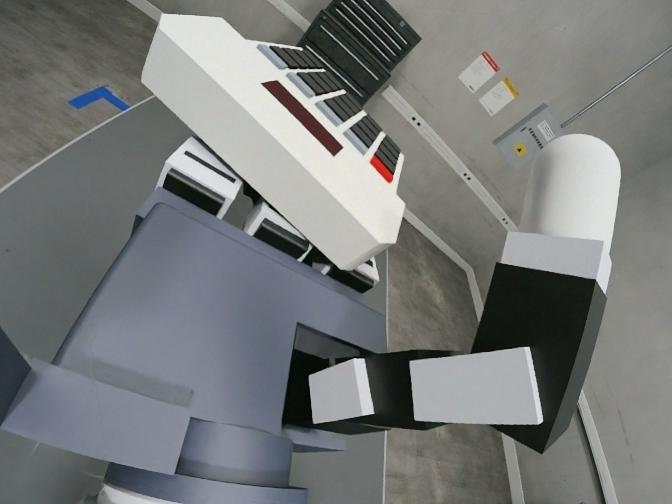

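Emit:
execute_actions(actions=[[[0,0,0,0,0,0,0.0,-0.87,-0.56,-0.174,0.2,-1.0,-0.49,0.203,0,-0.785,-0.57,-0.478,0.571,-0.5,-0.35,0.5,0.75,-0.8]],[[0,0,0,0,0,0,0.0,-0.87,-0.56,-0.174,0.2,-1.0,-0.49,0.203,0,-0.765,-0.57,-0.478,0.571,-0.5,-0.35,0.5,0.75,-0.8]],[[0,0,0,0,0,0,0.0,-0.87,-0.56,-0.174,0.2,-1.0,-0.49,0.203,0,-0.745,-0.57,-0.478,0.571,-0.5,-0.35,0.5,0.75,-0.8]]], cameras=["cam_wrist"])

Scene clock: 1651.70 s.
end_effector_position=(+0.6043, +0.0648, +0.5030) hand_goal=(+0.000, -0.870, -0.560, -0.174, +0.200, -1.000, -0.490, +0.202, +0.000, -0.746, -0.570, -0.478, +0.570, -0.500, -0.350, +0.500) hand_measured=(+0.004, -0.894, -0.572, -0.174, +0.198, -1.000, -0.530, +0.196, +0.000, -0.786, -0.580, -0.478, +0.570, -0.502, -0.348, +0.504) hand_current_ma=(+3, -55, -20, +0, -1, +0, -94, -8, +0, -101, -14, +0, +0, -3, +4, +7) hand_state=(goal, blocked, goal, goal, goal, goal, blocked, goal, goal, blocked, goal, goal, goal, goal, goal, goal) hand_current_limit=0.75 hand_speed=-0.80 end_effector_quat_wxyz=(+0.486, +0.471, +0.523, +0.519)
Joint positions: [-0.137 -1.204 2.231 -4.189 -1.312 -0.026]
Joint velocities: within noise
Joint torques (N m): [3.72 -39.17 -15.67 -1.45 0 -0.74]
Wrist force (N): [0.2 -0.2 -0.6]
Wrist torque (N m): [0.10 0.00 -0.02]
Wrist force, peak (N): [0.1 -0.2 -0.9]
Hand target: +0.6043, +0.0648, +0.5030; +0.486, +0.471, +0.523, +0.519
Off the commanded pose: 0.000 m, 0 deg.
Step readings (end_effector_position):
0: (+0.6043, +0.0648, +0.5030)
1: (+0.6043, +0.0648, +0.5030)
2: (+0.6043, +0.0648, +0.5030)
4: (+0.6043, +0.0648, +0.5030)
8: (+0.6043, +0.0648, +0.5030)
15: (+0.6043, +0.0648, +0.5030)
16: (+0.6043, +0.0648, +0.5030)
17: (+0.6043, +0.0648, +0.5030)
19: (+0.6043, +0.0648, +0.5030)
23: (+0.6043, +0.0648, +0.5030)
30: (+0.6043, +0.0648, +0.5030)
31: (+0.6043, +0.0648, +0.5030)
32: (+0.6043, +0.0648, +0.5030)
34: (+0.6043, +0.0648, +0.5030)
38: (+0.6043, +0.0648, +0.5030)
45: (+0.6043, +0.0648, +0.5030)
Images, in order (width x height): cam_wrist 672x504.

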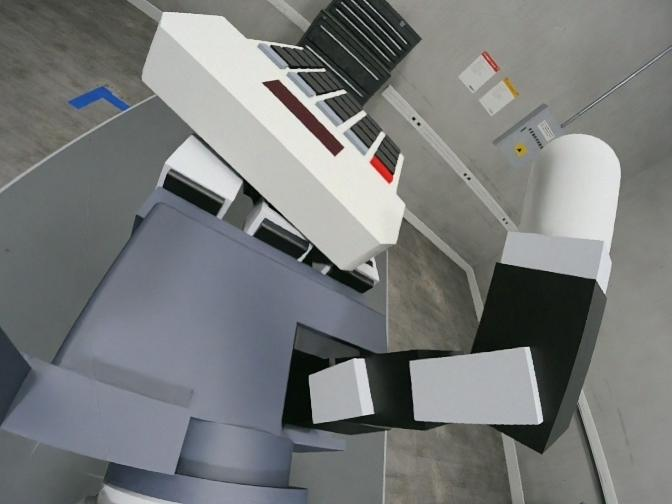

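Emit:
execute_actions(actions=[[[0,0,0,0,0,0,0.0,-0.87,-0.56,-0.174,0.2,-1.0,-0.52,0.203,0,-0.735,-0.57,-0.478,0.571,-0.5,-0.35,0.5,0.75,-0.8]],[[0,0,0,0,0,0,0.0,-0.87,-0.56,-0.174,0.2,-1.0,-0.55,0.203,0,-0.735,-0.57,-0.478,0.571,-0.5,-0.35,0.5,0.75,-0.8]],[[0,0,0,0,0,0,0.0,-0.87,-0.56,-0.174,0.2,-1.0,-0.60,0.203,0,-0.735,-0.57,-0.478,0.571,-0.5,-0.35,0.5,0.75,-0.8]],[[0,0,0,0,0,0,0.0,-0.87,-0.56,-0.174,0.2,-1.0,-0.66,0.203,0,-0.735,-0.57,-0.478,0.571,-0.5,-0.35,0.5,0.75,-0.8]]], cameras=["cam_wrist"])

Scene clock: 1662.63 s.
end_effector_position=(+0.6043, +0.0648, +0.5030) hand_goal=(+0.000, -0.870, -0.560, -0.174, +0.200, -1.000, -0.660, +0.202, +0.000, -0.736, -0.570, -0.478, +0.570, -0.500, -0.350, +0.500) hand_measured=(+0.002, -0.894, -0.572, -0.176, +0.198, -1.000, -0.660, +0.198, +0.000, -0.784, -0.584, -0.482, +0.570, -0.502, -0.348, +0.504) hand_current_ma=(+2, -55, -20, -1, -1, +0, +0, -3, +0, -129, -24, -4, +0, -3, +4, +7) hand_state=(goal, blocked, goal, goal, goal, goal, goal, goal, goal, blocked, goal, goal, goal, goal, goal, goal) hand_current_limit=0.75 hand_speed=-0.80 end_effector_quat_wxyz=(+0.486, +0.471, +0.523, +0.519)
Joint positions: [-0.137 -1.204 2.231 -4.189 -1.312 -0.026]
Joint velocities: within noise
Joint torques (N m): [3.32 -39.19 -16.41 -1.38 0.13 -0.75]
Wrist force (N): [0.0 -0.1 -0.7]
Wrist torque (N m): [0.12 0.02 -0.04]
Wrist force, peak (N): [0.0 0.1 -0.9]
Hand target: +0.6043, +0.0648, +0.5030; +0.486, +0.471, +0.523, +0.519
Off the commanded pose: 0.000 m, 0 deg.
Step readings (end_effector_position):
0: (+0.6043, +0.0648, +0.5030)
1: (+0.6043, +0.0648, +0.5030)
2: (+0.6043, +0.0648, +0.5030)
4: (+0.6043, +0.0648, +0.5030)
8: (+0.6043, +0.0648, +0.5030)
15: (+0.6043, +0.0648, +0.5030)
16: (+0.6043, +0.0648, +0.5030)
17: (+0.6043, +0.0648, +0.5030)
19: (+0.6043, +0.0648, +0.5030)
23: (+0.6043, +0.0648, +0.5030)
30: (+0.6043, +0.0648, +0.5030)
31: (+0.6043, +0.0648, +0.5030)
32: (+0.6043, +0.0648, +0.5030)
34: (+0.6043, +0.0648, +0.5030)
38: (+0.6043, +0.0648, +0.5030)
45: (+0.6043, +0.0648, +0.5030)
46: (+0.6043, +0.0648, +0.5030)
47: (+0.6043, +0.0648, +0.5030)
49: (+0.6043, +0.0648, +0.5030)
53: (+0.6043, +0.0648, +0.5030)
60: (+0.6043, +0.0648, +0.5030)
Images, in order (width x height): cam_wrist 672x504.

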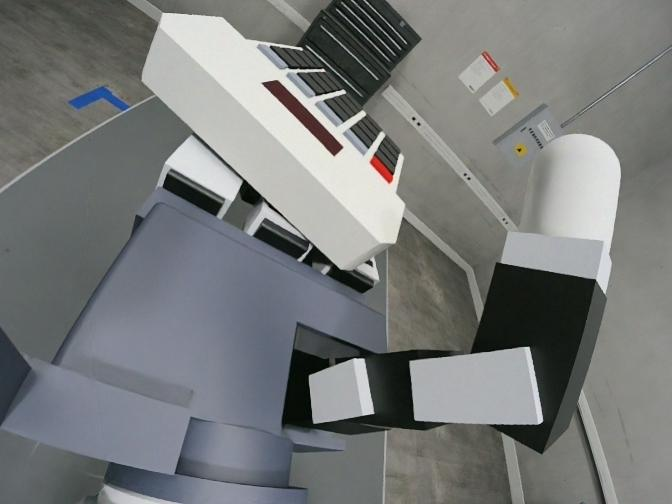

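Emit:
execute_actions(actions=[[[0,0,0,0,0,0,0.0,-0.87,-0.56,-0.174,0.2,-1.0,-0.66,0.203,0,-0.785,-0.57,-0.326,0.571,-0.5,-0.35,0.5,0.75,-0.8]],[[0,0,0,0,0,0,0.0,-0.87,-0.56,-0.174,0.2,-1.0,-0.66,0.203,0,-0.83,-0.57,-0.174,0.571,-0.5,-0.35,0.5,0.75,-0.8]],[[0,0,0,0,0,0,0.0,-0.87,-0.56,-0.174,0.2,-1.0,-0.66,0.203,0,-0.875,-0.57,-0.022,0.571,-0.5,-0.35,0.5,0.75,-0.8]]], cameras=["cam_wrist"])

Emit:
zoom_image(camera="cam_wrist", region=[100, 0, 480, 300])

Scene clock: 1683.67 s.
end_effector_position=(+0.6043, +0.0648, +0.5030) hand_goal=(+0.000, -0.870, -0.560, -0.174, +0.200, -1.000, -0.660, +0.202, +0.000, -0.876, -0.570, -0.022, +0.570, -0.500, -0.350, +0.500) hand_measured=(+0.002, -0.894, -0.572, -0.176, +0.198, -1.000, -0.660, +0.198, +0.002, -0.906, -0.588, -0.040, +0.570, -0.502, -0.348, +0.504) hand_current_ma=(+2, -55, -20, -1, -1, +0, +0, -3, +2, -68, -31, -33, +0, -3, +4, +7) hand_state=(goal, blocked, goal, goal, goal, goal, goal, goal, goal, blocked, goal, goal, goal, goal, goal, goal) hand_current_limit=0.75 hand_speed=-0.80 end_effector_quat_wxyz=(+0.486, +0.471, +0.523, +0.519)
Joint positions: [-0.137 -1.204 2.231 -4.189 -1.312 -0.026]
Joint velocities: within noise
Joint torques (N m): [3.2 -39.24 -17.1 -1.42 0.41 -0.84]
Wrist force (N): [0.0 -0.2 -0.6]
Wrist torque (N m): [0.10 0.02 -0.03]
Wrist force, peak (N): [0.0 -0.3 -0.9]
Hand target: +0.6043, +0.0648, +0.5030; +0.486, +0.471, +0.523, +0.519
Off the commanded pose: 0.000 m, 0 deg.
Step readings (end_effector_position):
0: (+0.6043, +0.0648, +0.5030)
1: (+0.6043, +0.0648, +0.5030)
2: (+0.6043, +0.0648, +0.5030)
4: (+0.6043, +0.0648, +0.5030)
8: (+0.6043, +0.0648, +0.5030)
15: (+0.6043, +0.0648, +0.5030)
16: (+0.6043, +0.0648, +0.5030)
17: (+0.6043, +0.0648, +0.5030)
19: (+0.6043, +0.0648, +0.5030)
23: (+0.6043, +0.0648, +0.5030)
30: (+0.6043, +0.0648, +0.5030)
31: (+0.6043, +0.0648, +0.5030)
32: (+0.6043, +0.0648, +0.5030)
34: (+0.6043, +0.0648, +0.5030)
38: (+0.6043, +0.0648, +0.5030)
45: (+0.6043, +0.0648, +0.5030)
Images, in order (width x height): cam_wrist 672x504.

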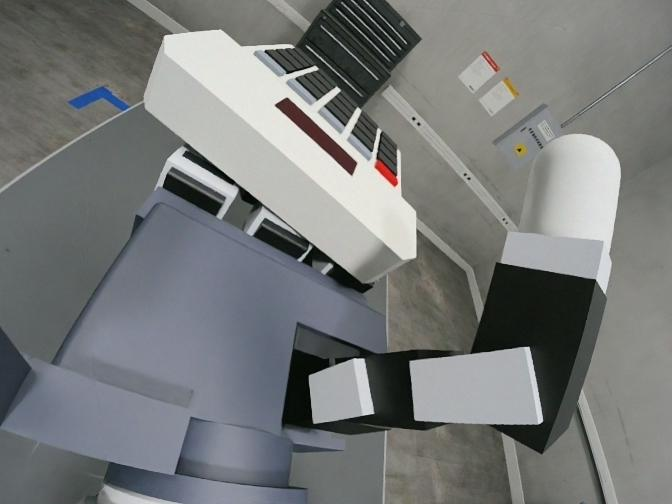

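Scaled by 1.326 from the camera's 672x504 image, which has a finer 960x720 frame.

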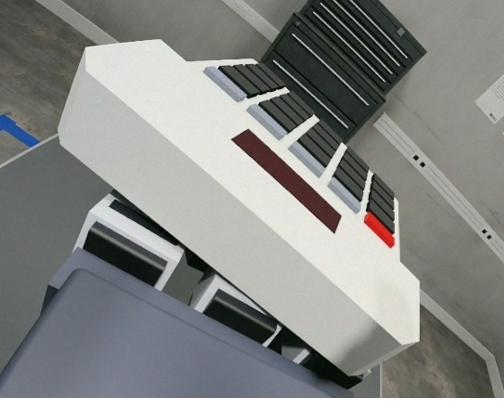

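Emit:
execute_actions(actions=[[[0,0,0,0,0,0,0.0,-0.87,-0.56,-0.174,0.2,-1.0,-0.66,0.203,0,-0.925,-0.57,0.13,0.571,-0.5,-0.35,0.5,0.75,-0.8]],[[0,0,0,0,0,0,0.0,-0.87,-0.56,-0.174,0.2,-1.0,-0.66,0.203,0,-1.0,-0.54,0.239,0.571,-0.5,-0.35,0.5,0.75,-0.8]]], cameras=["cam_wrist","cam_head_left"])

Emit:
zoom_image(camera="cam_wrist", region=[100, 0, 480, 300])

Emit:
zoom_image(camera="cam_head_left", region=[270, 180, 350, 260])

Scene clock: 1696.00 s.
end_effector_position=(+0.6043, +0.0648, +0.5030) hand_goal=(+0.000, -0.870, -0.560, -0.174, +0.200, -1.000, -0.660, +0.202, +0.000, -1.000, -0.540, +0.238, +0.570, -0.500, -0.350, +0.500) hand_measured=(+0.004, -0.894, -0.572, -0.176, +0.198, -1.000, -0.660, +0.200, +0.004, -1.000, -0.570, +0.222, +0.570, -0.502, -0.348, +0.504) hand_current_ma=(+3, -55, -20, -1, -2, +0, -1, -3, +4, +0, -67, -29, +0, -3, +4, +7) hand_state=(goal, blocked, goal, goal, goal, goal, goal, goal, goal, goal, blocked, goal, goal, goal, goal, goal) hand_current_limit=0.75 hand_speed=-0.80 end_effector_quat_wxyz=(+0.486, +0.471, +0.523, +0.519)
Joint positions: [-0.137 -1.204 2.231 -4.189 -1.312 -0.026]
Joint velocities: within noise
Joint torques (N m): [3.18 -39.22 -17 -1.46 0.51 -0.8]
Wrist force (N): [0.0 -0.1 -0.7]
Wrist torque (N m): [0.09 0.02 -0.02]
Wrist force, peak (N): [0.1 -0.3 -0.9]
Hand target: +0.6043, +0.0648, +0.5030; +0.486, +0.471, +0.523, +0.519
Off the commanded pose: 0.000 m, 0 deg.
Step readings (end_effector_position):
0: (+0.6043, +0.0648, +0.5030)
1: (+0.6043, +0.0648, +0.5030)
2: (+0.6043, +0.0648, +0.5030)
4: (+0.6043, +0.0648, +0.5030)
8: (+0.6043, +0.0648, +0.5030)
15: (+0.6043, +0.0648, +0.5030)
16: (+0.6043, +0.0648, +0.5030)
17: (+0.6043, +0.0648, +0.5030)
19: (+0.6043, +0.0648, +0.5030)
23: (+0.6043, +0.0648, +0.5030)
30: (+0.6043, +0.0648, +0.5030)
Images, in order (width x height): cam_head_left 672x504, cam_wrist 672x504.

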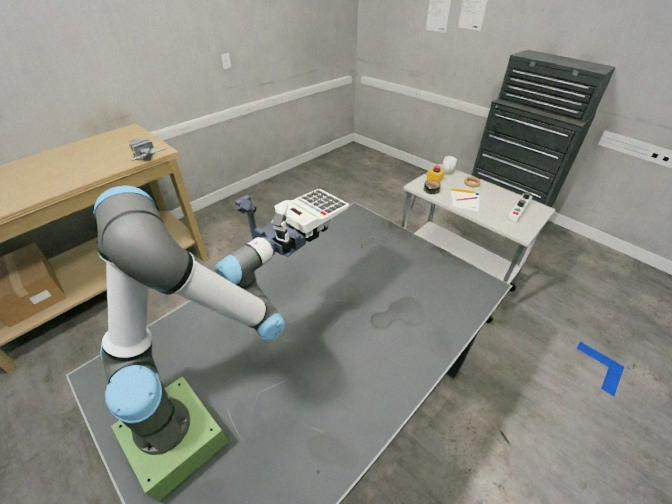

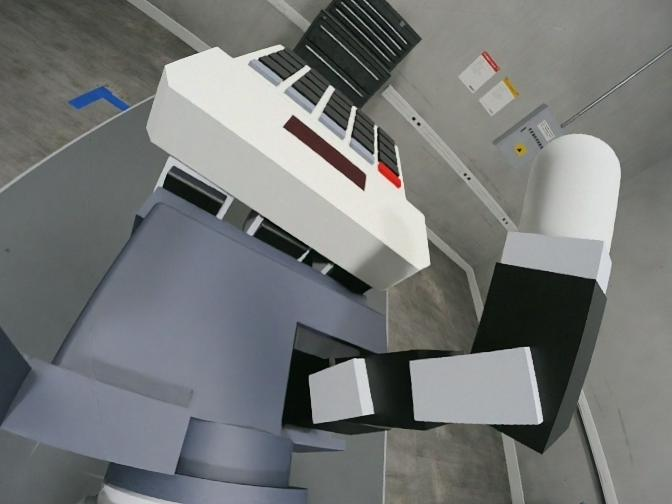

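Scaled by 1.326 from the camera's 672x504 image, which has a finer 960x720 frame.

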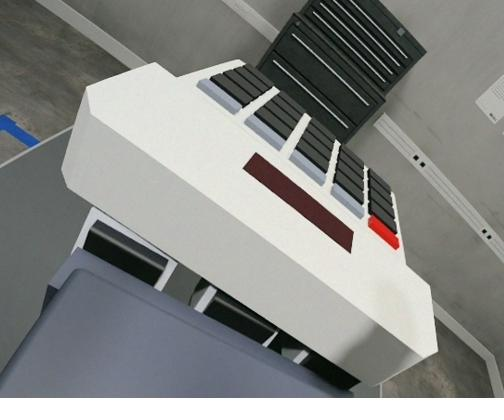

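Scaled by 6.300 from the camera's 672x504 image, which has a finer 960x720 frame.

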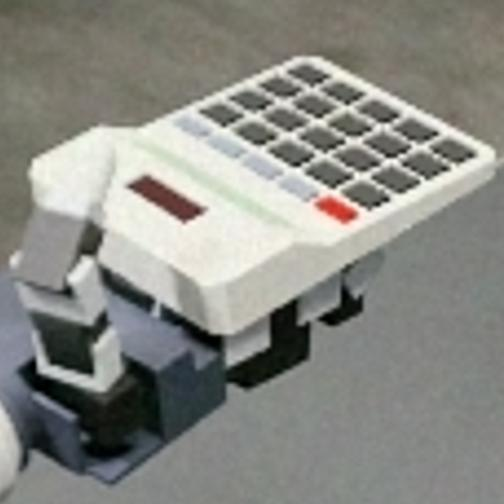

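Emit:
execute_actions(actions=[[[0,0,0,0,0,0,0.0,-0.87,-0.56,-0.174,0.2,-1.0,-1.0,0.203,0,-1.0,-0.54,0.239,0.571,-0.5,-0.35,0.5,0.75,-0.7]],[[0,0,0,0,0,0,0.0,-0.87,-0.56,-0.174,0.0,-1.0,-1.0,-0.3,0,-1.0,-0.54,0.239,0.571,-0.5,-0.35,0.5,0.75,-0.7]],[[0,0,0,0,0,0,0.0,-0.87,-0.56,-0.174,0.0,-1.0,-0.9,-0.7,0,-1.0,-0.54,0.239,0.571,-0.5,-0.35,0.5,0.75,-0.7]],[[0,0,0,0,0,0,0.0,-0.87,-0.56,-0.174,0.0,-1.0,-0.577,-0.7,0,-1.0,-0.54,0.239,0.571,-0.5,-0.35,0.5,0.75,-0.7]],[[0,0,0,0,0,0,0.0,-0.87,-0.56,-0.174,0.0,-0.92,-0.577,-0.7,0,-1.0,-0.54,0.239,0.571,-0.5,-0.35,0.5,0.75,-0.8]],[[0,0,0,0,0,0,0.0,-0.87,-0.56,-0.174,0.0,-0.85,-0.577,-0.7,0,-1.0,-0.54,0.239,0.571,-0.5,-0.35,0.5,0.75,-0.8]]], cameras=["cam_wrist"])

Scene clock: 1729.97 s.
end_effector_position=(+0.6043, +0.0648, +0.5030) hand_goal=(+0.000, -0.870, -0.560, -0.174, +0.000, -0.850, -0.578, -0.700, +0.000, -1.000, -0.540, +0.238, +0.570, -0.500, -0.350, +0.500) hand_measured=(+0.004, -0.894, -0.572, -0.176, +0.004, -0.874, -0.588, -0.698, +0.004, -1.000, -0.570, +0.222, +0.570, -0.502, -0.348, +0.504) hand_current_ma=(+3, -55, -20, -1, +3, -53, -13, +2, +4, +0, -67, -27, +0, -3, +4, +7) hand_state=(goal, blocked, goal, goal, goal, blocked, goal, goal, goal, goal, blocked, goal, goal, goal, goal, goal) hand_current_limit=0.75 hand_speed=-0.80 end_effector_quat_wxyz=(+0.486, +0.471, +0.523, +0.519)
Joint positions: [-0.137 -1.204 2.231 -4.189 -1.312 -0.026]
Joint velocities: within noise
Joint torques (N m): [3.03 -39.73 -17.99 -1.41 0.91 -0.82]
Wrist force (N): [0.1 0.0 -0.7]
Wrist torque (N m): [0.11 0.01 -0.01]
Wrist force, peak (N): [0.2 -0.1 -0.9]
Hand target: +0.6043, +0.0648, +0.5030; +0.486, +0.471, +0.523, +0.519
Off the commanded pose: 0.000 m, 0 deg.
Step readings (end_effector_position):
0: (+0.6043, +0.0648, +0.5030)
1: (+0.6043, +0.0648, +0.5030)
2: (+0.6043, +0.0648, +0.5030)
4: (+0.6043, +0.0648, +0.5030)
8: (+0.6043, +0.0648, +0.5030)
15: (+0.6043, +0.0648, +0.5030)
16: (+0.6043, +0.0648, +0.5030)
17: (+0.6043, +0.0648, +0.5030)
19: (+0.6043, +0.0648, +0.5030)
23: (+0.6043, +0.0648, +0.5030)
30: (+0.6043, +0.0648, +0.5030)
31: (+0.6043, +0.0648, +0.5030)
32: (+0.6043, +0.0648, +0.5030)
34: (+0.6043, +0.0648, +0.5030)
38: (+0.6043, +0.0648, +0.5030)
45: (+0.6043, +0.0648, +0.5030)
46: (+0.6043, +0.0648, +0.5030)
47: (+0.6043, +0.0648, +0.5030)
49: (+0.6043, +0.0648, +0.5030)
53: (+0.6043, +0.0648, +0.5030)
60: (+0.6043, +0.0648, +0.5030)
61: (+0.6043, +0.0648, +0.5030)
62: (+0.6043, +0.0648, +0.5030)
64: (+0.6043, +0.0648, +0.5030)
68: (+0.6043, +0.0648, +0.5030)
75: (+0.6043, +0.0648, +0.5030)
76: (+0.6043, +0.0648, +0.5030)
77: (+0.6043, +0.0648, +0.5030)
79: (+0.6043, +0.0648, +0.5030)
83: (+0.6043, +0.0648, +0.5030)
90: (+0.6043, +0.0648, +0.5030)
Images, in order (width x height): cam_wrist 672x504.

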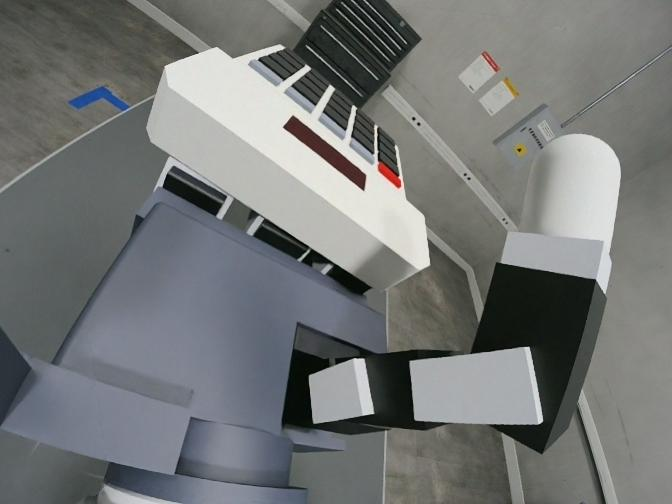

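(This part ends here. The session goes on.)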